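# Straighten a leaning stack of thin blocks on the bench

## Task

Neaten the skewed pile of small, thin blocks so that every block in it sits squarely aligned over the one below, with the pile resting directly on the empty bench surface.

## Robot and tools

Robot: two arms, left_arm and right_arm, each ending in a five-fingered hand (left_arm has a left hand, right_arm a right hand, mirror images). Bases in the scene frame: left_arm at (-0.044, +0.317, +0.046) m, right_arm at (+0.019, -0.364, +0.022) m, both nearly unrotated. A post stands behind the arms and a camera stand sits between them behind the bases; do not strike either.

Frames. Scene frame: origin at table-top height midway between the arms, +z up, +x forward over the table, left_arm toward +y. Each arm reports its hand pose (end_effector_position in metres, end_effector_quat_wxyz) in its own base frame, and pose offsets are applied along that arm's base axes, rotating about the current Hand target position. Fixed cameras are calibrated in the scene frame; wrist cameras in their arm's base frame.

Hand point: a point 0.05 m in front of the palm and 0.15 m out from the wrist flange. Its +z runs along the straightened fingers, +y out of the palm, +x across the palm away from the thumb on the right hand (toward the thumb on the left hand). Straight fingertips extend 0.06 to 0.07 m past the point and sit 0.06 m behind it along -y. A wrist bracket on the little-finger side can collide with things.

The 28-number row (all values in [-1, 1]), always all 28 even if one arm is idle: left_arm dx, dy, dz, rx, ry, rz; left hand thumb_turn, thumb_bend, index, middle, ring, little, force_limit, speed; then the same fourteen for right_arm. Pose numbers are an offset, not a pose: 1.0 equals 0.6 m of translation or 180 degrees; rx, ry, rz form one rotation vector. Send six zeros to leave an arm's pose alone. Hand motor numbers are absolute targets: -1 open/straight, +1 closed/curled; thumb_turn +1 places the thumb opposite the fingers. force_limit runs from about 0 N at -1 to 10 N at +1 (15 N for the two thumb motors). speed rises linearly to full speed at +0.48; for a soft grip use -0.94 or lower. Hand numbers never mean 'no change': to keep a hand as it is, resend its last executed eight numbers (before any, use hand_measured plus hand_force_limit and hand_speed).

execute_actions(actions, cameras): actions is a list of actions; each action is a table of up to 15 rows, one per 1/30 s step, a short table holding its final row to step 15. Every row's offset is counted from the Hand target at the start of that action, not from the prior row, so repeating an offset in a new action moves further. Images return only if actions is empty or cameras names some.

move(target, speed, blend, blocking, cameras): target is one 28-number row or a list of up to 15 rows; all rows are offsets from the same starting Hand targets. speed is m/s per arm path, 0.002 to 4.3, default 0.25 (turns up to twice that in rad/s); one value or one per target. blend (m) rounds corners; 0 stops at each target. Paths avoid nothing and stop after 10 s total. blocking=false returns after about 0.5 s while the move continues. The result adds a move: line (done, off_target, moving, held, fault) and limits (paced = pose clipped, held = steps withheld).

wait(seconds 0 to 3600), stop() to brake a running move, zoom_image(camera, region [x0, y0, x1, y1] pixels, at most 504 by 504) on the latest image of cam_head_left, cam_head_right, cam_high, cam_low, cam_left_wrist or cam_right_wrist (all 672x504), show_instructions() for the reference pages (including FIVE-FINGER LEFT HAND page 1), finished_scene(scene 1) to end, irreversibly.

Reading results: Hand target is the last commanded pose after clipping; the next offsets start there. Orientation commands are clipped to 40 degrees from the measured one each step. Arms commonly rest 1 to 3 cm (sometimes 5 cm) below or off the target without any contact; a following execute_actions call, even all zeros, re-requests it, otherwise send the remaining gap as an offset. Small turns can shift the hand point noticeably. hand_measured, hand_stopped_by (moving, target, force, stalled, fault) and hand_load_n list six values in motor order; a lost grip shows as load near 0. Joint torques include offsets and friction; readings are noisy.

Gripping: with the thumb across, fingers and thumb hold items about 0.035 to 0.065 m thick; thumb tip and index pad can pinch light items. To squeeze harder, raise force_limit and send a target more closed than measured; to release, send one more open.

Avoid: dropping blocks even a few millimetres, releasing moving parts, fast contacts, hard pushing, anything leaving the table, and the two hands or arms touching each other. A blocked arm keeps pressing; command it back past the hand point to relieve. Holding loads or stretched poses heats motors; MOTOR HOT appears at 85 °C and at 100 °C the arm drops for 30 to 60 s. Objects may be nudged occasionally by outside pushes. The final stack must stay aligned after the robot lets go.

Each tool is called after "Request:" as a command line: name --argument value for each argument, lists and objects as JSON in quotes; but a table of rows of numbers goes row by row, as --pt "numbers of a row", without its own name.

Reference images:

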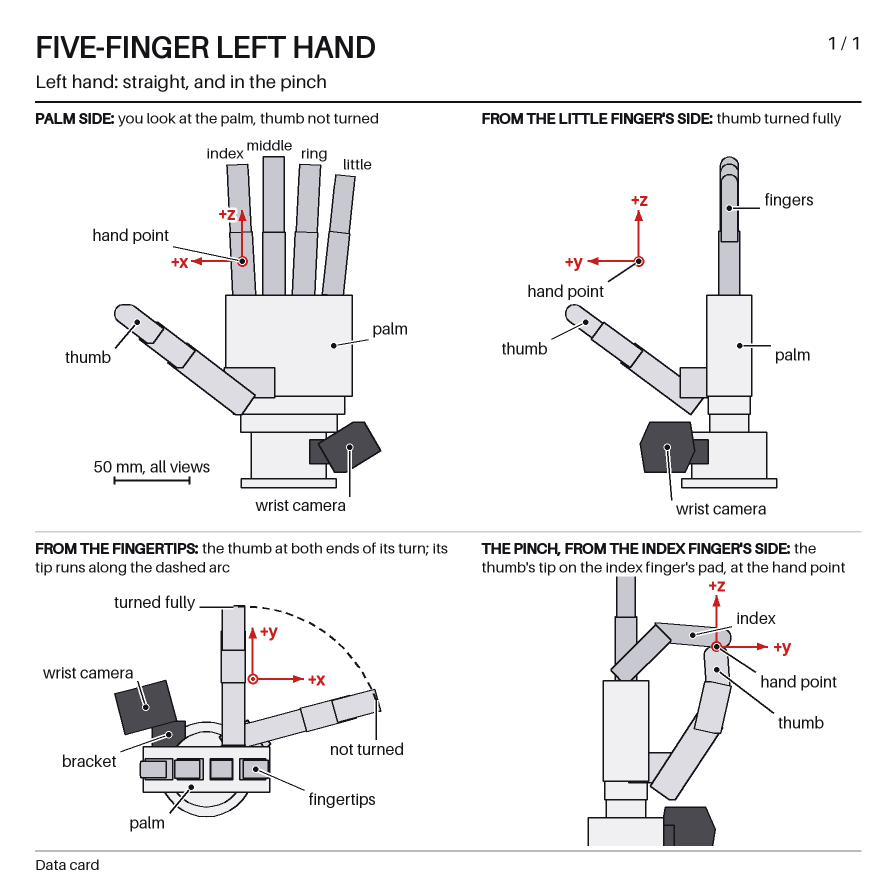

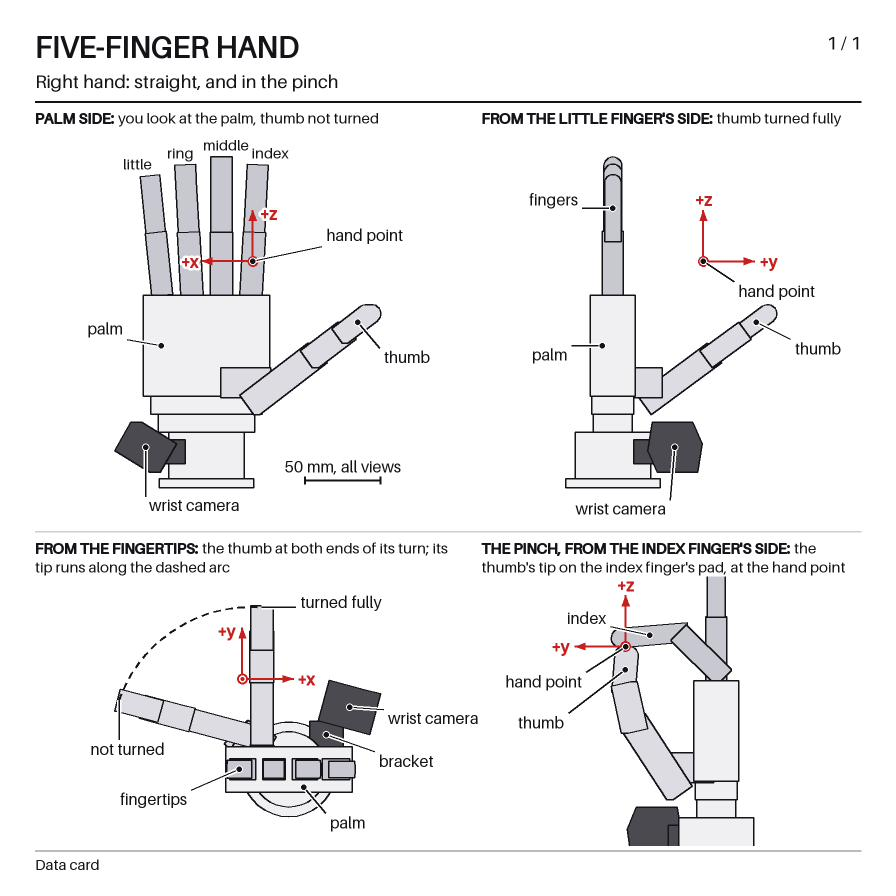

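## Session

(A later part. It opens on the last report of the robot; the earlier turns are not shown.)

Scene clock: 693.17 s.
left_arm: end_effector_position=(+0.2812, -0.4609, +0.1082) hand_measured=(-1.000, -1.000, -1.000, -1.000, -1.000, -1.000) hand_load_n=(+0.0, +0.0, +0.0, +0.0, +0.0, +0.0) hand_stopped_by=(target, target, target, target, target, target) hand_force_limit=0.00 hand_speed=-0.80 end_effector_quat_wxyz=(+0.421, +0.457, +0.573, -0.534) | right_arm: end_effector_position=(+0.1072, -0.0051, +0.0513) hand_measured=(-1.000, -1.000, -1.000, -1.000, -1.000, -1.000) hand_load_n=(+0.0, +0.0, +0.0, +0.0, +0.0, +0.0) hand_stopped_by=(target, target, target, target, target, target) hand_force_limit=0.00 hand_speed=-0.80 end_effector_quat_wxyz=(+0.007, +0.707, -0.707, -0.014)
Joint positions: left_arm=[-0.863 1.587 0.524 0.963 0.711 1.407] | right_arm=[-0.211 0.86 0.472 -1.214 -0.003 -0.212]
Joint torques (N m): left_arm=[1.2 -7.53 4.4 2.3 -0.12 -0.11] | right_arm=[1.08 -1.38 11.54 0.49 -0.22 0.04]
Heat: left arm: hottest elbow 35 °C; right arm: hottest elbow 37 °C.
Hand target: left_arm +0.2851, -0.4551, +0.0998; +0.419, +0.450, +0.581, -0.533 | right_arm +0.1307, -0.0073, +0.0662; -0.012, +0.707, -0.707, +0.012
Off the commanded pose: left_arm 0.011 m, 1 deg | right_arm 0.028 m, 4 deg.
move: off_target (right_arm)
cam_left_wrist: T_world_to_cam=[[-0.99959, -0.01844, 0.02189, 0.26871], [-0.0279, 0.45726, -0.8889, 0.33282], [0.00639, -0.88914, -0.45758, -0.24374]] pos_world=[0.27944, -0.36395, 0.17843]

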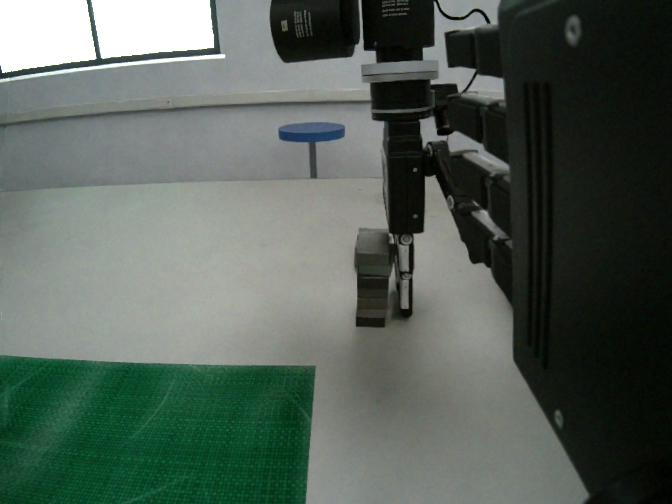

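Request:
move --pt "0 0 0 0 0 0 -1 -1 -1 -1 -1 -1 0 -0.8 -0.055 0 0.02 0 0.004 0 -1 -1 -1 -1 -1 -1 0 -0.8" --speed '[0.04]'

Request:
move --pt "0 0 0 0 0 0 -1 -1 -1 -1 -1 -1 0 -0.8 0.06 0 -0.025 0 0 0 -1 -1 -1 -1 -1 -1 0 -0.8" --speed '[0.04]' --cameras '["cam_left_wrist"]'

Request:
zoom_image --camera "cam_left_wrist" --region '[310, 200, 450, 340]'

Scene clock: 700.07 s.
left_arm: end_effector_position=(+0.2812, -0.4609, +0.1082) hand_measured=(-1.000, -1.000, -1.000, -1.000, -1.000, -1.000) hand_load_n=(+0.0, +0.0, +0.0, +0.0, +0.0, +0.0) hand_stopped_by=(target, target, target, target, target, target) hand_force_limit=0.00 hand_speed=-0.80 end_effector_quat_wxyz=(+0.421, +0.457, +0.573, -0.534) | right_arm: end_effector_position=(+0.0887, -0.0039, +0.0676) hand_measured=(-1.000, -1.000, -1.000, -1.000, -1.000, -1.000) hand_load_n=(+0.0, +0.0, +0.0, +0.0, +0.0, +0.0) hand_stopped_by=(target, target, target, target, target, target) hand_force_limit=0.00 hand_speed=-0.80 end_effector_quat_wxyz=(+0.002, +0.707, -0.707, -0.006)
Joint positions: left_arm=[-0.863 1.587 0.524 0.963 0.711 1.407] | right_arm=[-0.23 0.739 0.472 -1.315 -0.003 -0.229]
Joint torques (N m): left_arm=[1.2 -7.47 4.4 2.3 -0.12 -0.11] | right_arm=[-0.03 -0.73 10.37 -0.06 -0.07 -0.1]
Heat: left arm: hottest elbow 35 °C; right arm: hottest elbow 38 °C.
Hand target: left_arm +0.2851, -0.4551, +0.0998; +0.419, +0.450, +0.581, -0.533 | right_arm +0.0977, -0.0072, +0.0782; -0.007, +0.707, -0.707, +0.007
Off the commanded pose: left_arm 0.011 m, 1 deg | right_arm 0.014 m, 2 deg.
move: off_target (right_arm)

Scene clock: 701.50 s.
left_arm: end_effector_position=(+0.2812, -0.4609, +0.1082) hand_measured=(-1.000, -1.000, -1.000, -1.000, -1.000, -1.000) hand_load_n=(+0.5, +0.0, +0.0, +0.0, +0.0, +0.0) hand_stopped_by=(target, target, target, target, target, target) hand_force_limit=0.00 hand_speed=-0.80 end_effector_quat_wxyz=(+0.421, +0.457, +0.573, -0.534) | right_arm: end_effector_position=(+0.1088, -0.0045, +0.0514) hand_measured=(-1.000, -1.000, -1.000, -1.000, -1.000, -1.000) hand_load_n=(+0.0, +0.0, +0.0, -1.0, +0.0, +0.0) hand_stopped_by=(target, target, target, target, target, target) hand_force_limit=0.00 hand_speed=-0.80 end_effector_quat_wxyz=(+0.009, +0.707, -0.706, -0.016)
Joint positions: left_arm=[-0.863 1.587 0.524 0.963 0.711 1.407] | right_arm=[-0.206 0.871 0.476 -1.212 -0.003 -0.207]
Joint torques (N m): left_arm=[1.2 -7.53 4.4 2.3 -0.12 -0.11] | right_arm=[0.5 -0.38 11.55 0.88 -0.09 0.1]
Heat: left arm: hottest elbow 35 °C; right arm: hottest elbow 39 °C.
Hand target: left_arm +0.2851, -0.4551, +0.0998; +0.419, +0.450, +0.581, -0.533 | right_arm +0.1337, -0.0072, +0.0632; -0.007, +0.707, -0.707, +0.007
Off the commanded pose: left_arm 0.011 m, 1 deg | right_arm 0.028 m, 3 deg.
move: off_target (right_arm)
cam_left_wrist: T_world_to_cam=[[-0.99959, -0.01844, 0.02189, 0.26871], [-0.0279, 0.45726, -0.8889, 0.33282], [0.00639, -0.88914, -0.45758, -0.24374]] pos_world=[0.27944, -0.36395, 0.17843]

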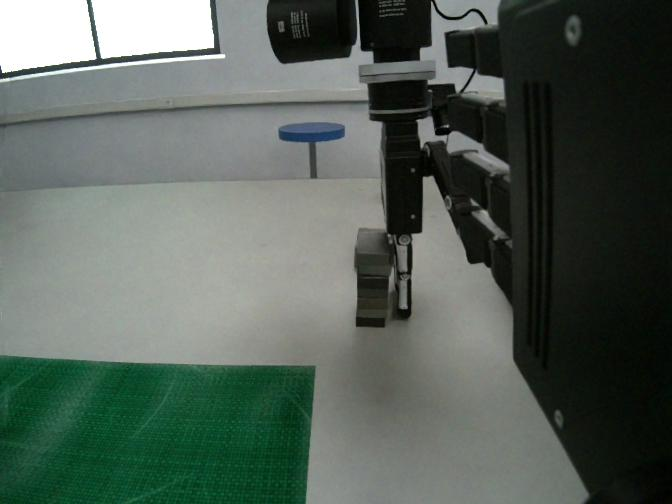

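Scaled by 3.600 from the camera's image (finer frame: 960x720).

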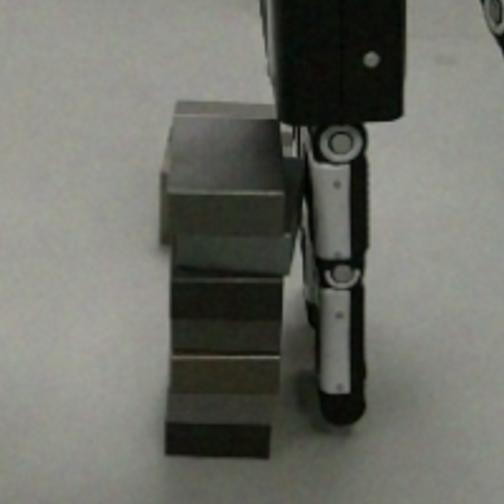

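Request:
move --pt "0 0 0 0 0 0 -1 -1 -1 -1 -1 -1 0 -0.8 0.02 0 0.022 0 -0.006 0 -1 -1 -1 -1 -1 -1 0 -0.8" --speed '[0.04]' --cameras '["cam_left_wrist"]'

Request:
zoom_image --camera "cam_left_wrist" --region '[310, 200, 450, 340]'

Scene clock: 706.53 s.
left_arm: end_effector_position=(+0.2812, -0.4609, +0.1082) hand_measured=(-1.000, -1.000, -1.000, -1.000, -1.000, -1.000) hand_load_n=(+0.0, +0.0, +0.0, +0.0, +0.0, +0.0) hand_stopped_by=(target, target, target, target, target, target) hand_force_limit=0.00 hand_speed=-0.80 end_effector_quat_wxyz=(+0.421, +0.457, +0.573, -0.534) | right_arm: end_effector_position=(+0.1202, -0.0055, +0.0589) hand_measured=(-1.000, -1.000, -1.000, -1.000, -1.000, -1.000) hand_load_n=(+0.0, +0.0, -0.5, +0.0, +0.0, +0.0) hand_stopped_by=(target, target, target, target, target, target) hand_force_limit=0.00 hand_speed=-0.80 end_effector_quat_wxyz=(+0.003, +0.709, -0.705, -0.007)
Joint positions: left_arm=[-0.863 1.587 0.524 0.963 0.711 1.407] | right_arm=[-0.197 0.88 0.506 -1.212 -0.003 -0.202]
Joint torques (N m): left_arm=[1.2 -7.53 4.38 2.32 -0.12 -0.11] | right_arm=[1.14 -0.26 12.51 0.24 -0.22 0.12]
Heat: left arm: hottest elbow 35 °C; right arm: hottest elbow 39 °C.
Hand target: left_arm +0.2851, -0.4551, +0.0998; +0.419, +0.450, +0.581, -0.533 | right_arm +0.1456, -0.0072, +0.0763; -0.013, +0.707, -0.707, +0.014
Off the commanded pose: left_arm 0.011 m, 1 deg | right_arm 0.031 m, 3 deg.
move: off_target (right_arm)
cam_left_wrist: T_world_to_cam=[[-0.99959, -0.01844, 0.02189, 0.26871], [-0.0279, 0.45726, -0.8889, 0.33282], [0.00639, -0.88914, -0.45758, -0.24374]] pos_world=[0.27944, -0.36395, 0.17843]

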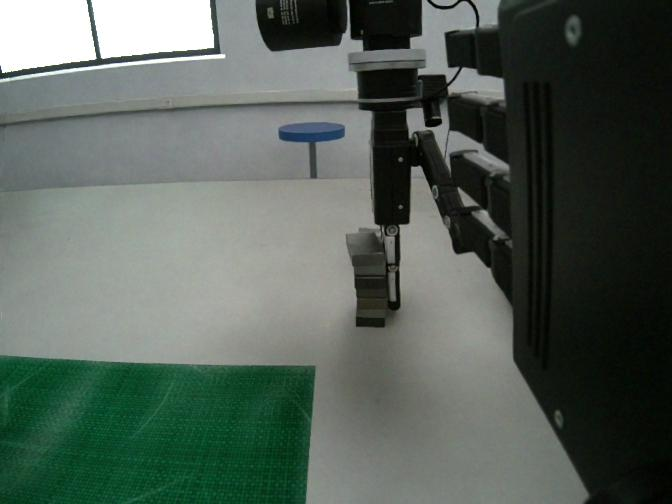

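Scaled by 3.600 from the camera's image (finer frame: 960x720).

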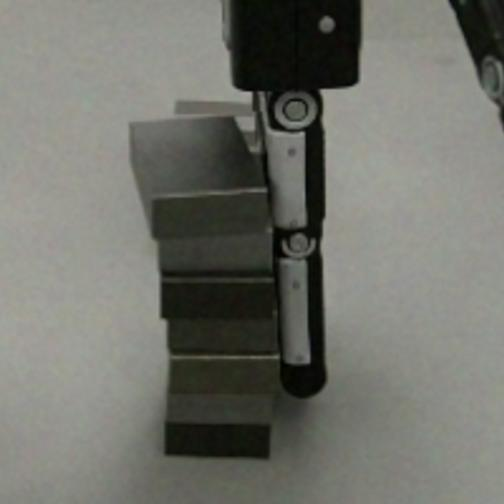

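Request:
move --pt "0 0 0 0 0 0 -1 -1 -1 -1 -1 -1 0 -0.8 -0.075 0 0 0 0.012 0 -1 -1 -1 -1 -1 -1 0 -0.8" --pt "0 0 0 0 0 0 -1 -1 -1 -1 -1 -1 0 -0.8 -0.075 0 0.2 0 0.012 0 -1 -1 -1 -1 -1 -1 0 -0.8" --pt "0 0 0 0 0 0 -1 -1 -1 -1 -1 -1 0 -0.8 0.12 0 0.2 0 0.012 0 -1 -1 -1 -1 -1 -1 0 -0.8" --speed '[0.04,0.12,0.12]' --blend '[0.0,0.02,0.0]' --cameras '["cam_left_wrist","cam_right_wrist"]'

Request:
zoom_image --camera "cam_left_wrist" --region '[310, 200, 450, 340]'

Request:
zoom_image --camera "cam_right_wrist" --region '[280, 110, 400, 230]'

Scene clock: 742.67 s.
left_arm: end_effector_position=(+0.2812, -0.4609, +0.1082) hand_measured=(-1.000, -1.000, -1.000, -1.000, -1.000, -1.000) hand_load_n=(+0.0, +0.0, +0.0, +0.0, +0.0, +0.5) hand_stopped_by=(target, target, target, target, target, target) hand_force_limit=0.00 hand_speed=-0.80 end_effector_quat_wxyz=(+0.421, +0.457, +0.573, -0.534) | right_arm: end_effector_position=(+0.1972, -0.0064, +0.1817) hand_measured=(-1.000, -1.000, -1.000, -1.000, -1.000, -1.000) hand_load_n=(+0.0, +0.0, +0.0, +0.0, +0.0, +0.0) hand_stopped_by=(target, target, target, target, target, target) hand_force_limit=0.00 hand_speed=-0.80 end_effector_quat_wxyz=(+0.015, +0.707, -0.706, -0.022)
Joint positions: left_arm=[-0.863 1.587 0.524 0.963 0.711 1.407] | right_arm=[-0.143 1.058 0.932 -1.498 -0.003 -0.145]
Joint torques (N m): left_arm=[1.2 -7.47 4.4 2.3 -0.12 -0.11] | right_arm=[1.03 -2.73 12.41 0.54 0.06 0.08]
Heat: left arm: hottest elbow 34 °C; right arm: hottest elbow 42 °C.
Hand target: left_arm +0.2851, -0.4551, +0.0998; +0.419, +0.450, +0.581, -0.533 | right_arm +0.2175, -0.0073, +0.1964; +0.000, +0.707, -0.707, +0.000
Off the commanded pose: left_arm 0.011 m, 1 deg | right_arm 0.025 m, 3 deg.
move: off_target (right_arm)
cam_left_wrist: T_world_to_cam=[[-0.99959, -0.01844, 0.02189, 0.26871], [-0.0279, 0.45726, -0.8889, 0.33282], [0.00639, -0.88914, -0.45758, -0.24374]] pos_world=[0.27944, -0.36395, 0.17843]
cam_right_wrist: T_world_to_cam=[[-0.9706, -0.23778, 0.03736, 0.18368], [-0.20521, 0.89859, 0.38784, -0.00108], [-0.12579, 0.36877, -0.92097, 0.30624]] pos_world=[0.21658, -0.06829, 0.2756]

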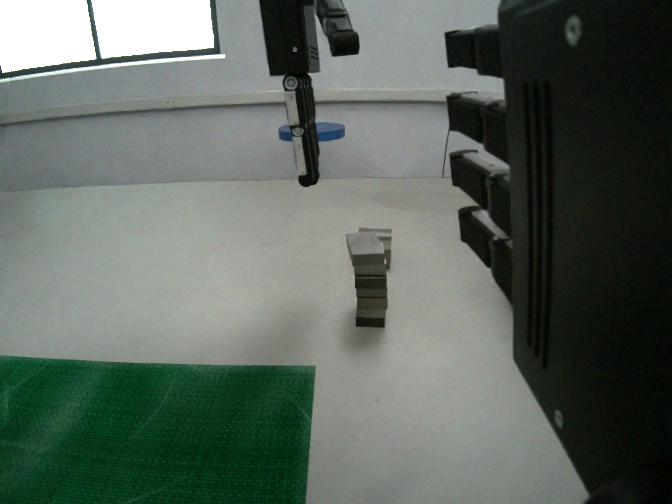

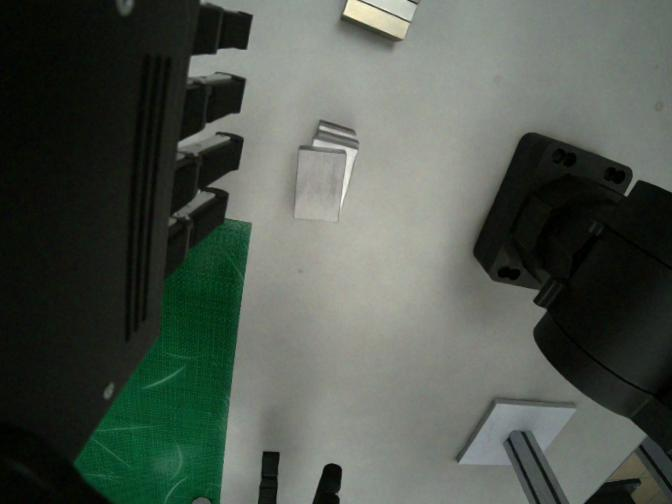

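Scaled by 3.600 from the camera's image (finer frame: 960x720).

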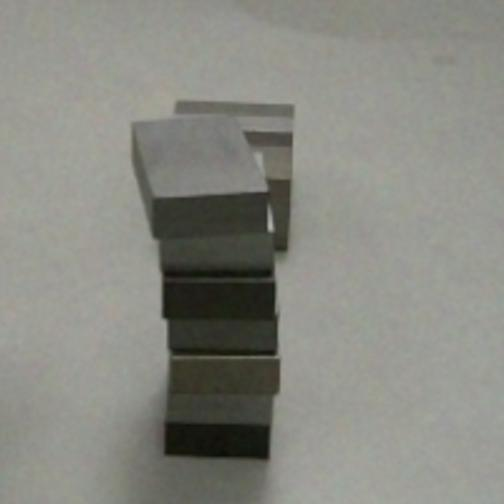

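Scaled by 4.200 from the camera's image (finer frame: 960x720).

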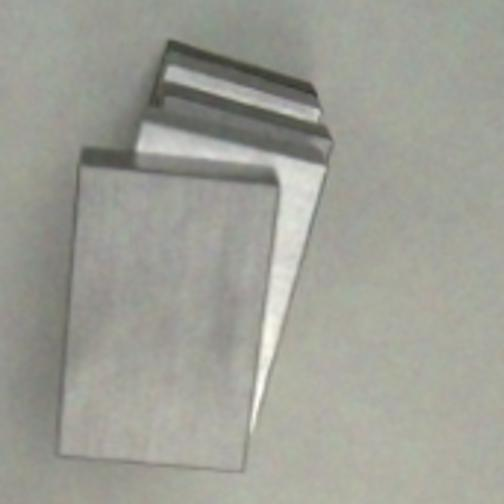

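Request:
move --pt "0 0 0 0 0 0 -1 -1 -1 -1 -1 -1 0 -0.8 -0.012 0 -0.12 0 0.0 0 -1 -1 -1 -1 -1 -1 0 -0.8" --pt "0 0 0 0 0 0 -1 -1 -1 -1 -1 -1 0 -0.8 -0.015 0 -0.247 0 0.003 0 -1 -1 -1 -1 -1 -1 0 -0.8" --speed 0.08 --blend 0.02 --cameras '["cam_left_wrist"]'

Request:
zoom_image --camera "cam_left_wrist" --region '[270, 200, 410, 340]'

Scene clock: 748.80 s.
left_arm: end_effector_position=(+0.2812, -0.4609, +0.1082) hand_measured=(-1.000, -1.000, -1.000, -1.000, -1.000, -1.000) hand_load_n=(+0.0, +0.0, +0.0, +0.0, +0.0, +0.0) hand_stopped_by=(target, target, target, target, target, target) hand_force_limit=0.00 hand_speed=-0.80 end_effector_quat_wxyz=(+0.421, +0.457, +0.573, -0.534) | right_arm: end_effector_position=(+0.2075, -0.0078, +0.0512) hand_measured=(-1.000, -1.000, -1.000, -1.000, -1.000, -1.000) hand_load_n=(+0.0, +0.0, +0.0, +0.0, +0.0, +0.0) hand_stopped_by=(target, target, target, target, target, target) hand_force_limit=0.00 hand_speed=-0.80 end_effector_quat_wxyz=(+0.001, +0.707, -0.707, -0.003)
Joint positions: left_arm=[-0.863 1.587 0.524 0.963 0.711 1.407] | right_arm=[-0.143 1.177 0.665 -1.064 -0.003 -0.144]
Joint torques (N m): left_arm=[1.2 -7.53 4.38 2.32 -0.13 -0.11] | right_arm=[0.79 -3.43 7.02 0.83 0.16 0.03]
Heat: left arm: hottest elbow 33 °C; right arm: hottest elbow 42 °C.
Hand target: left_arm +0.2851, -0.4551, +0.0998; +0.419, +0.450, +0.581, -0.533 | right_arm +0.2087, -0.0073, +0.0482; +0.003, +0.707, -0.707, -0.003
Off the commanded pose: left_arm 0.011 m, 1 deg | right_arm 0.003 m, 0 deg.
move: done
cam_left_wrist: T_world_to_cam=[[-0.99959, -0.01844, 0.02189, 0.26871], [-0.0279, 0.45726, -0.8889, 0.33282], [0.00639, -0.88914, -0.45758, -0.24374]] pos_world=[0.27944, -0.36395, 0.17843]

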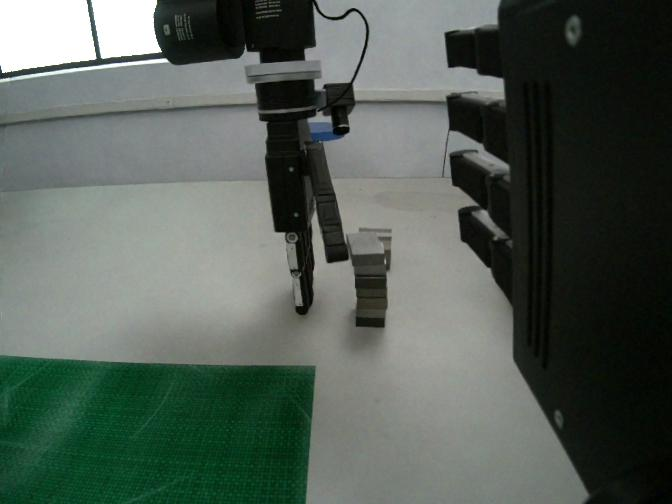

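Scaled by 3.600 from the camera's image (finer frame: 960x720).

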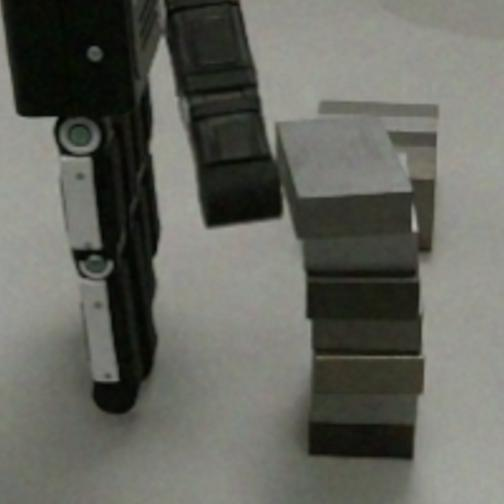

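Request:
move --pt "0 0 0 0 0 0 -1 -1 -1 -1 -1 -1 0 -0.8 -0.114 0 0 0 0.006 0 -1 -1 -1 -1 -1 -1 0 -0.8" --speed 0.03 --cameras '["cam_left_wrist","cam_right_wrist"]'

Request:
zoom_image --camera "cam_left_wrist" --region '[290, 200, 430, 340]'

Request:
zoom_image --camera "cam_right_wrist" --region '[150, 130, 350, 330]'

Scene clock: 754.50 s.
left_arm: end_effector_position=(+0.2812, -0.4609, +0.1082) hand_measured=(-1.000, -1.000, -1.000, -1.000, -1.000, -1.000) hand_load_n=(+0.0, +0.0, +0.0, +0.0, +0.0, +0.0) hand_stopped_by=(target, target, target, target, target, target) hand_force_limit=0.00 hand_speed=-0.80 end_effector_quat_wxyz=(+0.421, +0.457, +0.573, -0.534) | right_arm: end_effector_position=(+0.1551, -0.0058, +0.0496) hand_measured=(-1.000, -1.000, -1.000, -1.000, -1.000, -1.000) hand_load_n=(+0.0, +0.0, +0.0, +0.0, +0.0, +0.0) hand_stopped_by=(target, target, target, target, target, target) hand_force_limit=0.00 hand_speed=-0.80 end_effector_quat_wxyz=(-0.003, +0.705, -0.709, +0.003)
Joint positions: left_arm=[-0.863 1.587 0.524 0.963 0.711 1.407] | right_arm=[-0.169 0.995 0.543 -1.111 -0.001 -0.163]
Joint torques (N m): left_arm=[1.2 -7.47 4.4 2.32 -0.12 -0.11] | right_arm=[-0.5 -3.25 6.38 -1.1 0.22 -0.13]
Heat: left arm: hottest elbow 33 °C; right arm: hottest elbow 41 °C.
Hand target: left_arm +0.2851, -0.4551, +0.0998; +0.419, +0.450, +0.581, -0.533 | right_arm +0.1402, -0.0072, +0.0482; +0.010, +0.707, -0.707, -0.010
Off the commanded pose: left_arm 0.011 m, 1 deg | right_arm 0.015 m, 2 deg.
move: off_target (right_arm)
cam_left_wrist: T_world_to_cam=[[-0.99959, -0.01844, 0.02189, 0.26871], [-0.0279, 0.45726, -0.8889, 0.33282], [0.00639, -0.88914, -0.45758, -0.24374]] pos_world=[0.27944, -0.36395, 0.17843]
cam_right_wrist: T_world_to_cam=[[-0.97284, -0.23074, -0.01871, 0.15111], [-0.22147, 0.90411, 0.36542, 0.04466], [-0.0674, 0.35964, -0.93066, 0.1704]] pos_world=[0.16839, -0.06679, 0.1451]

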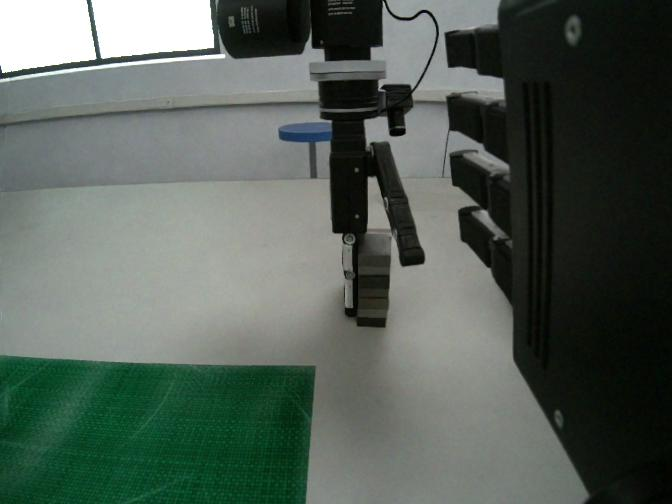

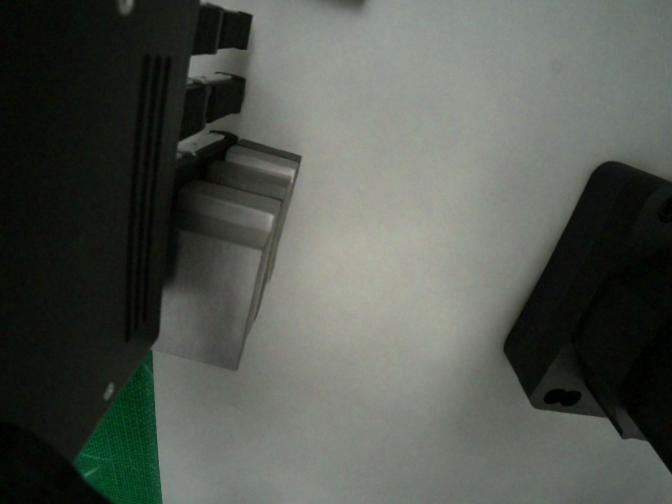

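Scaled by 3.600 from the camera's image (finer frame: 960x720).

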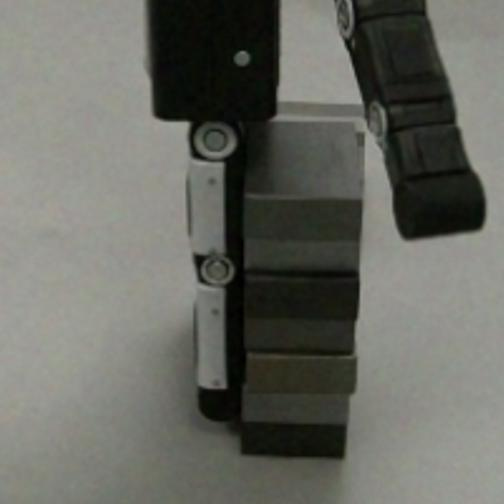

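Scaled by 2.520 from the camera's image (finer frame: 960x720).

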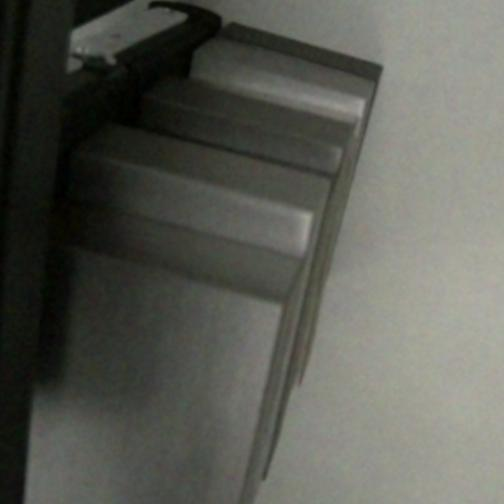

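Request:
move --pt "0 0 0 0 0 0 -1 -1 -1 -1 -1 -1 0 -0.8 0.085 0 0.003 0 0 0 -1 -1 -1 -1 -1 -1 0 -0.8" --pt "0 0 0 0 0 0 -1 -1 -1 -1 -1 -1 0 -0.8 0.085 0 0.25 0 -0.009 0 -1 -1 -1 -1 -1 -1 0 -0.8" --speed '[0.05,0.12]' --blend '[0.0,0.0]'

Request:
move --pt "0 0 0 0 0 0 -1 -1 -1 -1 -1 -1 0 -0.8 -0.014 -0.043 0.01 0.0 0.0 0.5 -1 -1 -1 -1 -1 -1 0 -0.8" --speed '[0.25]' --cameras '["cam_left_wrist","cam_right_wrist"]'

Request:
zoom_image --camera "cam_left_wrist" --region '[310, 200, 450, 340]'

Scene clock: 784.37 s.
left_arm: end_effector_position=(+0.2812, -0.4609, +0.1082) hand_measured=(-1.000, -1.000, -1.000, -1.000, -1.000, -1.000) hand_load_n=(+0.0, +0.0, +0.0, +0.0, -0.5, +0.0) hand_stopped_by=(target, target, target, target, target, target) hand_force_limit=0.00 hand_speed=-0.80 end_effector_quat_wxyz=(+0.421, +0.457, +0.573, -0.534) | right_arm: end_effector_position=(+0.1767, -0.0070, +0.1789) hand_measured=(-1.000, -1.000, -1.000, -1.000, -1.000, -1.000) hand_load_n=(+0.0, +0.0, +0.0, -0.5, +0.0, +0.0) hand_stopped_by=(target, target, target, target, target, target) hand_force_limit=0.00 hand_speed=-0.80 end_effector_quat_wxyz=(+0.017, +0.707, -0.706, -0.021)
Joint positions: left_arm=[-0.863 1.587 0.524 0.963 0.711 1.407] | right_arm=[-0.154 1.002 0.889 -1.513 0.002 -0.156]
Joint torques (N m): left_arm=[1.26 -7.47 4.4 2.32 -0.12 -0.11] | right_arm=[0.44 -3.66 12.46 -0.21 -0.15 0.04]
Heat: left arm: hottest elbow 33 °C; right arm: hottest elbow 37 °C.
Hand target: left_arm +0.2851, -0.4551, +0.0998; +0.419, +0.450, +0.581, -0.533 | right_arm +0.1912, -0.0072, +0.1982; +0.000, +0.707, -0.707, +0.000
Off the commanded pose: left_arm 0.011 m, 1 deg | right_arm 0.024 m, 3 deg.
move: off_target (right_arm)

Scene clock: 788.47 s.
left_arm: end_effector_position=(+0.2812, -0.4609, +0.1082) hand_measured=(-1.000, -1.000, -1.000, -1.000, -1.000, -1.000) hand_load_n=(+0.0, +0.0, +0.0, +0.0, +0.0, +0.0) hand_stopped_by=(target, target, target, target, target, target) hand_force_limit=0.00 hand_speed=-0.80 end_effector_quat_wxyz=(+0.421, +0.457, +0.573, -0.534) | right_arm: end_effector_position=(+0.1851, -0.0338, +0.2021) hand_measured=(-1.000, -1.000, -1.000, -1.000, -1.000, -1.000) hand_load_n=(+0.0, +0.0, +0.0, +0.0, +0.0, +0.0) hand_stopped_by=(target, target, target, target, target, target) hand_force_limit=0.00 hand_speed=-0.80 end_effector_quat_wxyz=(+0.001, +1.000, -0.007, -0.002)
Joint positions: left_arm=[-0.863 1.587 0.524 0.963 0.711 1.407] | right_arm=[0.123 0.894 0.898 -1.579 0.002 -1.434]
Joint torques (N m): left_arm=[1.2 -7.47 4.38 2.29 -0.12 -0.11] | right_arm=[0.44 -2.9 8.46 0.08 -0.1 -0.11]
Heat: left arm: hottest elbow 33 °C; right arm: hottest elbow 38 °C.
Hand target: left_arm +0.2851, -0.4551, +0.0998; +0.419, +0.450, +0.581, -0.533 | right_arm +0.1829, -0.0331, +0.2042; +0.000, +1.000, +0.000, +0.000
Off the commanded pose: left_arm 0.011 m, 1 deg | right_arm 0.003 m, 1 deg.
move: done
cam_left_wrist: T_world_to_cam=[[-0.99959, -0.01844, 0.02189, 0.26871], [-0.0279, 0.45726, -0.8889, 0.33282], [0.00639, -0.88914, -0.45758, -0.24374]] pos_world=[0.27944, -0.36395, 0.17843]
cam_right_wrist: T_world_to_cam=[[0.22379, -0.97459, -0.00932, -0.07177], [-0.90411, -0.21115, 0.37149, 0.10842], [-0.36402, -0.07471, -0.92839, 0.36424]] pos_world=[0.24667, -0.01984, 0.29721]

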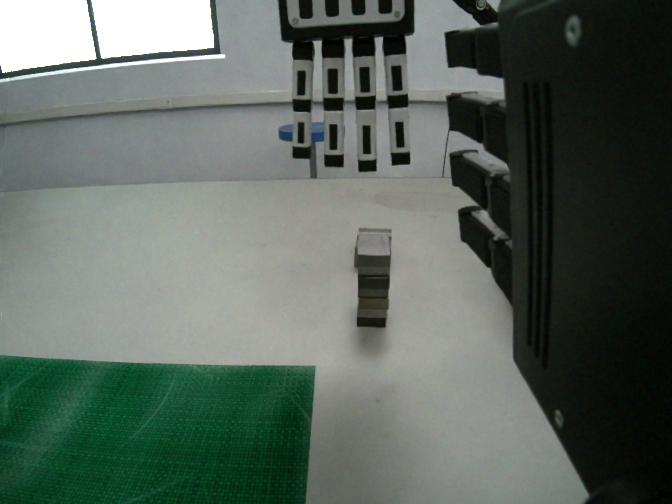

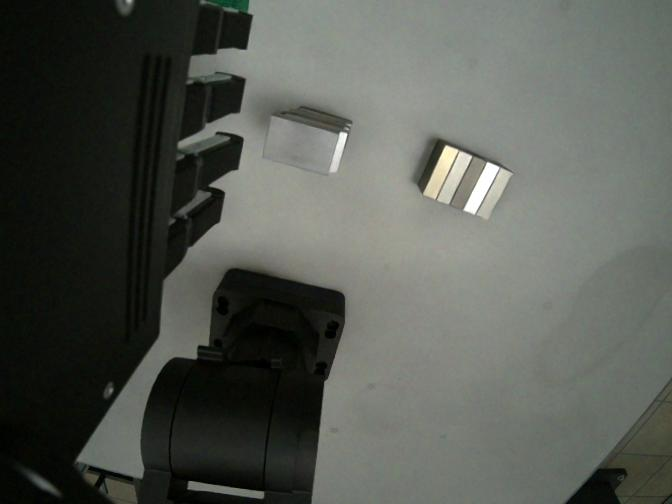

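Scaled by 3.600 from the camera's image (finer frame: 960x720).

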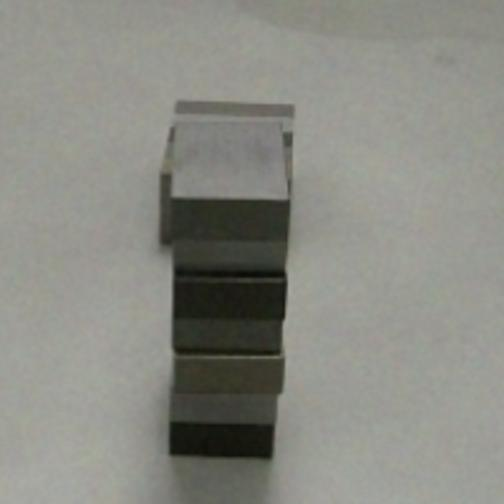

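Request:
move --pt "0 0 0 0 0 0 -1 -1 -1 -1 -1 -1 0 -0.8 0.006 0.035 0 0.0 0.0 0 -1 -1 -1 -1 -1 -1 0 -0.8" --pt "0 0 0 0 0 0 -1 -1 -1 -1 -1 -1 0 -0.8 0.006 0.035 -0.22 0.0 0.0 0 -1 -1 -1 -1 -1 -1 0 -0.8" --speed '[0.08]' --cameras '["cam_left_wrist","cam_right_wrist"]'

Request:
zoom_image --camera "cam_left_wrist" --region '[310, 180, 470, 340]'

speed must be one number or one for each of the 2 targets, got a list of 1; nothing of the call was run

Scaled by 3.150 from the camera's image (finer frame: 960x720).

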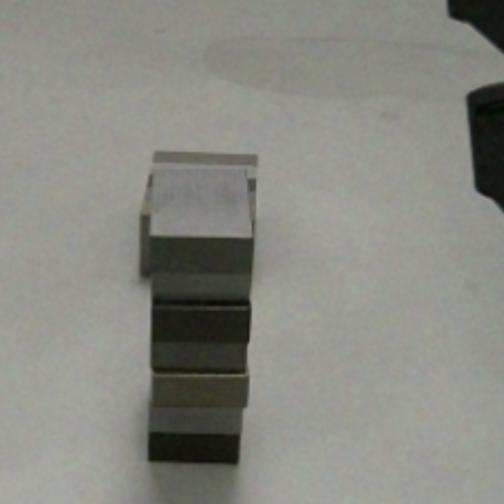

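Request:
move --pt "0 0 0 0 0 0 -1 -1 -1 -1 -1 -1 0 -0.8 0.006 0.035 0 0.0 0.0 0 -1 -1 -1 -1 -1 -1 0 -0.8" --pt "0 0 0 0 0 0 -1 -1 -1 -1 -1 -1 0 -0.8 0.006 0.035 -0.22 0.0 0.0 0 -1 -1 -1 -1 -1 -1 0 -0.8" --speed 0.08 --cameras '["cam_left_wrist","cam_right_wrist"]'

Request:
zoom_image --camera "cam_left_wrist" --region '[310, 180, 470, 340]'

Scene clock: 812.70 s.
left_arm: end_effector_position=(+0.2812, -0.4609, +0.1082) hand_measured=(-1.000, -1.000, -1.000, -1.000, -1.000, -1.000) hand_load_n=(+0.0, +0.0, +0.0, +0.0, +0.0, +0.0) hand_stopped_by=(target, target, target, target, target, target) hand_force_limit=0.00 hand_speed=-0.80 end_effector_quat_wxyz=(+0.421, +0.457, +0.573, -0.534) | right_arm: end_effector_position=(+0.1855, -0.0142, +0.0748) hand_measured=(-1.000, -1.000, -1.000, -1.000, -1.000, -1.000) hand_load_n=(+0.0, +0.0, +0.0, +0.0, +0.0, +0.0) hand_stopped_by=(target, target, target, target, target, target) hand_force_limit=0.00 hand_speed=-0.80 end_effector_quat_wxyz=(+0.000, +1.000, +0.001, +0.001)
Joint positions: left_arm=[-0.863 1.587 0.524 0.963 0.711 1.407] | right_arm=[0.212 0.973 0.601 -1.197 0 -1.36]
Joint torques (N m): left_arm=[1.2 -7.47 4.4 2.32 -0.13 -0.11] | right_arm=[1.32 -1.44 7.65 0.59 -0.04 0.07]
Heat: left arm: hottest shoulder 32 °C; right arm: hottest elbow 38 °C.
Hand target: left_arm +0.2851, -0.4551, +0.0998; +0.419, +0.450, +0.581, -0.533 | right_arm +0.1864, -0.0120, +0.0722; -0.001, +1.000, +0.000, +0.000
Off the commanded pose: left_arm 0.011 m, 1 deg | right_arm 0.003 m, 0 deg.
move: done
cam_left_wrist: T_world_to_cam=[[-0.99959, -0.01844, 0.02189, 0.26871], [-0.0279, 0.45726, -0.8889, 0.33282], [0.00639, -0.88914, -0.45758, -0.24374]] pos_world=[0.27944, -0.36395, 0.17843]
cam_right_wrist: T_world_to_cam=[[0.23826, -0.97115, -0.0104, -0.05664], [-0.90302, -0.22546, 0.36567, 0.16021], [-0.35747, -0.07773, -0.93068, 0.24658]] pos_world=[0.24631, 0.00028, 0.17031]

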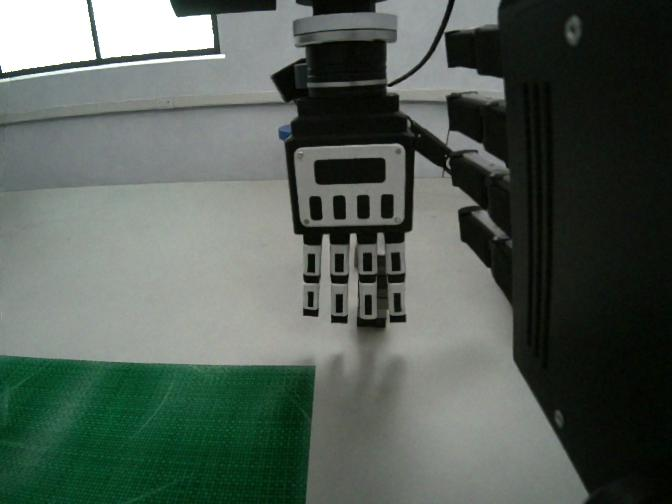

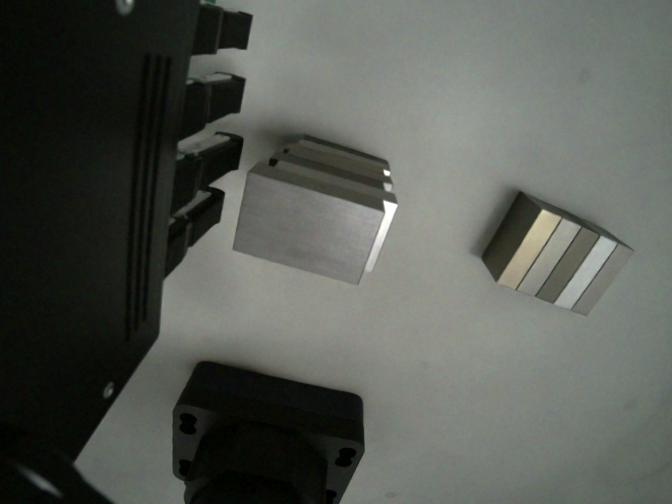

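Scaled by 3.150 from the camera's image (finer frame: 960x720).

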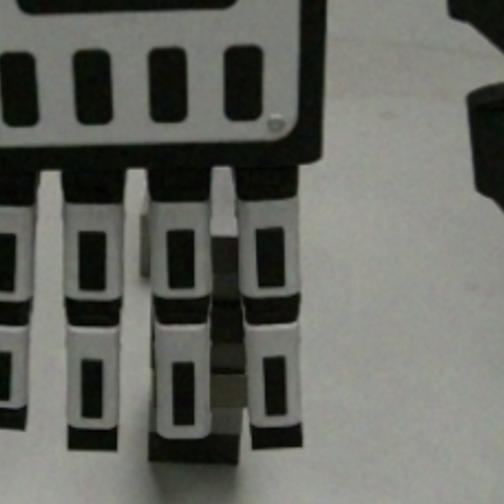

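Request:
move --pt "0 0 0 0 0 0 -1 -1 -1 -1 -1 -1 0 -0.8 0.008 0.0 -0.04 0.0 0.0 0 -1 -1 -1 -1 -1 -1 0 -0.8" --pt "0 0 0 0 0 0 -1 -1 -1 -1 -1 -1 0 -0.8 0.008 -0.04 -0.04 0.0 0.0 0 -1 -1 -1 -1 -1 -1 0 -0.8" --speed '[0.05,0.04]' --cameras '["cam_left_wrist","cam_right_wrist"]'

Request:
zoom_image --camera "cam_left_wrist" --region '[310, 180, 470, 340]'

Request:
zoom_image --camera "cam_right_wrist" --region '[180, 120, 440, 340]'

Scene clock: 823.30 s.
left_arm: end_effector_position=(+0.2812, -0.4609, +0.1082) hand_measured=(-1.000, -1.000, -1.000, -1.000, -1.000, -1.000) hand_load_n=(+0.0, +0.0, +0.0, +0.0, +0.0, +0.0) hand_stopped_by=(target, target, target, target, target, target) hand_force_limit=0.00 hand_speed=-0.80 end_effector_quat_wxyz=(+0.421, +0.457, +0.573, -0.534) | right_arm: end_effector_position=(+0.1920, -0.0324, +0.0496) hand_measured=(-1.000, -1.000, -1.000, -1.000, -1.000, -1.000) hand_load_n=(+0.0, +0.0, +0.0, +0.0, +0.0, +0.0) hand_stopped_by=(target, target, target, target, target, target) hand_force_limit=0.00 hand_speed=-0.80 end_effector_quat_wxyz=(-0.003, +1.000, +0.000, -0.001)
Joint positions: left_arm=[-0.863 1.587 0.524 0.963 0.711 1.407] | right_arm=[0.122 1.026 0.56 -1.106 -0.005 -1.45]
Joint torques (N m): left_arm=[1.2 -7.53 4.38 2.3 -0.12 -0.11] | right_arm=[-0.26 -2.73 7.16 0.49 0.22 -0.12]
Heat: left arm: hottest shoulder 32 °C; right arm: hottest elbow 37 °C.
Hand target: left_arm +0.2851, -0.4551, +0.0998; +0.419, +0.450, +0.581, -0.533 | right_arm +0.1913, -0.0360, +0.0483; -0.001, +1.000, +0.000, +0.000
Off the commanded pose: left_arm 0.011 m, 1 deg | right_arm 0.004 m, 0 deg.
move: done
cam_left_wrist: T_world_to_cam=[[-0.99959, -0.01844, 0.02189, 0.26871], [-0.0279, 0.45726, -0.8889, 0.33282], [0.00639, -0.88914, -0.45758, -0.24374]] pos_world=[0.27944, -0.36395, 0.17843]
cam_right_wrist: T_world_to_cam=[[0.23746, -0.97126, -0.01627, -0.07565], [-0.90169, -0.22662, 0.36824, 0.17074], [-0.36134, -0.07277, -0.92959, 0.22494]] pos_world=[0.2532, -0.01841, 0.145]

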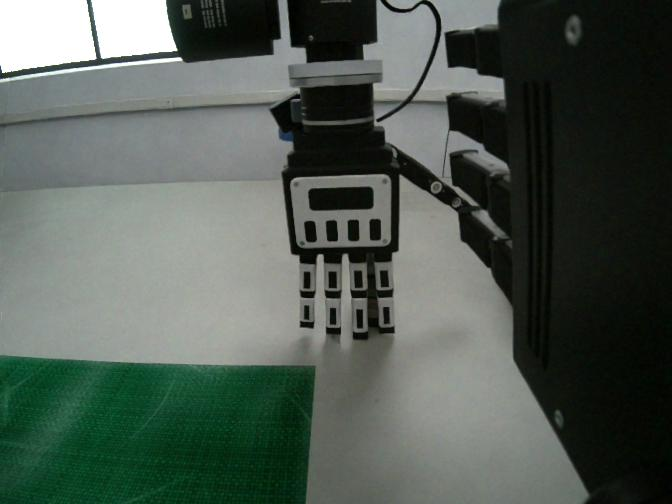

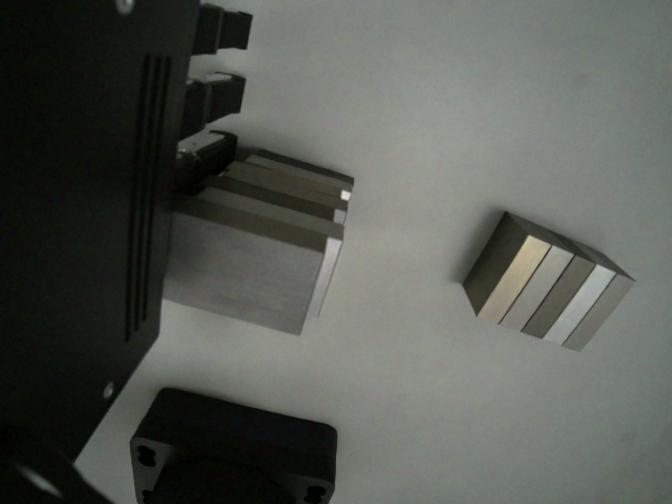

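Scaled by 3.150 from the camera's image (finer frame: 960x720).

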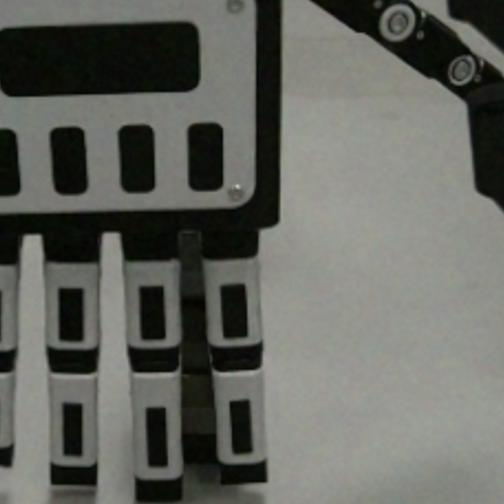

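Scaled by 1.938 from the camera's image (finer frame: 960x720).

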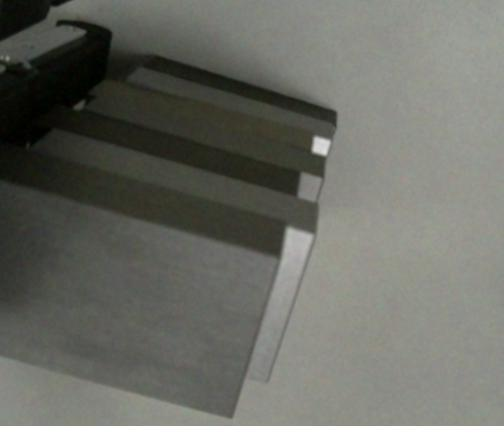

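Request:
move --pt "0 0 0 0 0 0 -1 -1 -1 -1 -1 -1 0 -0.8 0.0 -0.028 0.0 0.0 0.0 0 -1 -1 -1 -1 -1 -1 0 -0.8" --speed 0.03 --cameras '["cam_left_wrist","cam_right_wrist"]'

Request:
zoom_image --camera "cam_right_wrist" --region '[180, 120, 440, 340]'

Scene clock: 830.80 s.
left_arm: end_effector_position=(+0.2812, -0.4609, +0.1082) hand_measured=(-1.000, -1.000, -1.000, -1.000, -1.000, -1.000) hand_load_n=(+0.0, +0.0, +0.0, +0.0, +0.0, +0.0) hand_stopped_by=(target, target, target, target, target, target) hand_force_limit=0.00 hand_speed=-0.80 end_effector_quat_wxyz=(+0.421, +0.457, +0.573, -0.534) | right_arm: end_effector_position=(+0.1926, -0.0437, +0.0485) hand_measured=(-1.000, -1.000, -1.000, -1.000, -1.000, -1.000) hand_load_n=(+0.0, +0.0, +0.5, +0.0, +0.0, +0.0) hand_stopped_by=(target, target, target, target, target, target) hand_force_limit=0.00 hand_speed=-0.80 end_effector_quat_wxyz=(-0.012, +1.000, -0.002, -0.002)
Joint positions: left_arm=[-0.863 1.587 0.524 0.963 0.711 1.407] | right_arm=[0.055 1.026 0.56 -1.106 -0.023 -1.511]
Joint torques (N m): left_arm=[1.2 -7.47 4.4 2.3 -0.12 -0.11] | right_arm=[-1.03 -3.19 6.93 0.42 0.97 -0.13]
Heat: left arm: hottest shoulder 32 °C; right arm: hottest elbow 37 °C.
Hand target: left_arm +0.2851, -0.4551, +0.0998; +0.419, +0.450, +0.581, -0.533 | right_arm +0.1913, -0.0528, +0.0482; +0.000, +1.000, +0.000, +0.000
Off the commanded pose: left_arm 0.011 m, 1 deg | right_arm 0.009 m, 1 deg.
move: done
cam_left_wrist: T_world_to_cam=[[-0.99959, -0.01844, 0.02189, 0.26871], [-0.0279, 0.45726, -0.8889, 0.33282], [0.00639, -0.88914, -0.45758, -0.24374]] pos_world=[0.27944, -0.36395, 0.17843]
cam_right_wrist: T_world_to_cam=[[0.23185, -0.97216, -0.03401, -0.08489], [-0.90259, -0.22803, 0.36514, 0.1694], [-0.36273, -0.05396, -0.93033, 0.22444]] pos_world=[0.25399, -0.03178, 0.14406]

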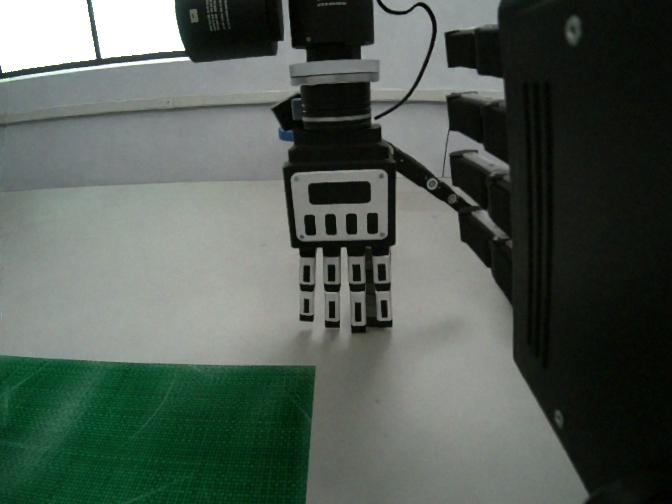

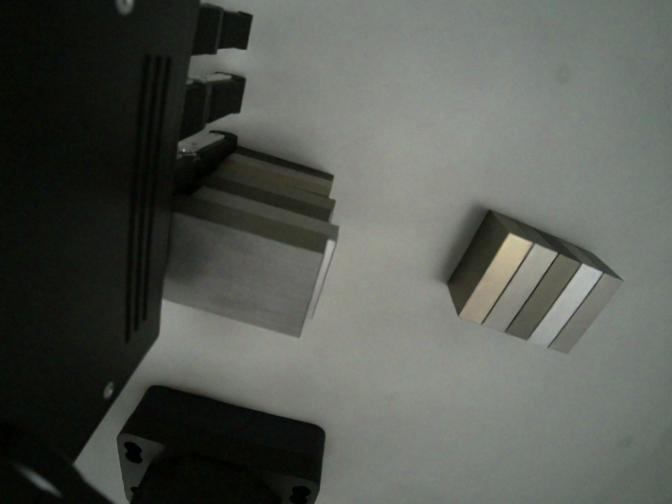

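Scaled by 1.938 from the camera's image (finer frame: 960x720).

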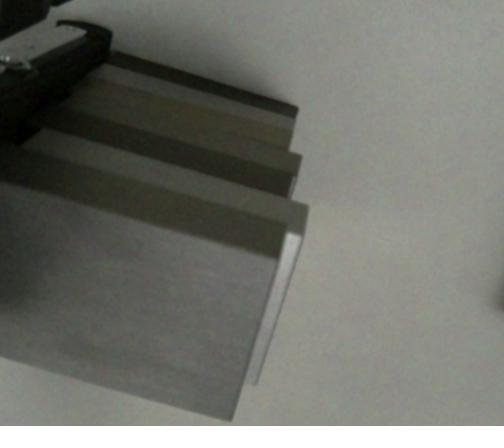

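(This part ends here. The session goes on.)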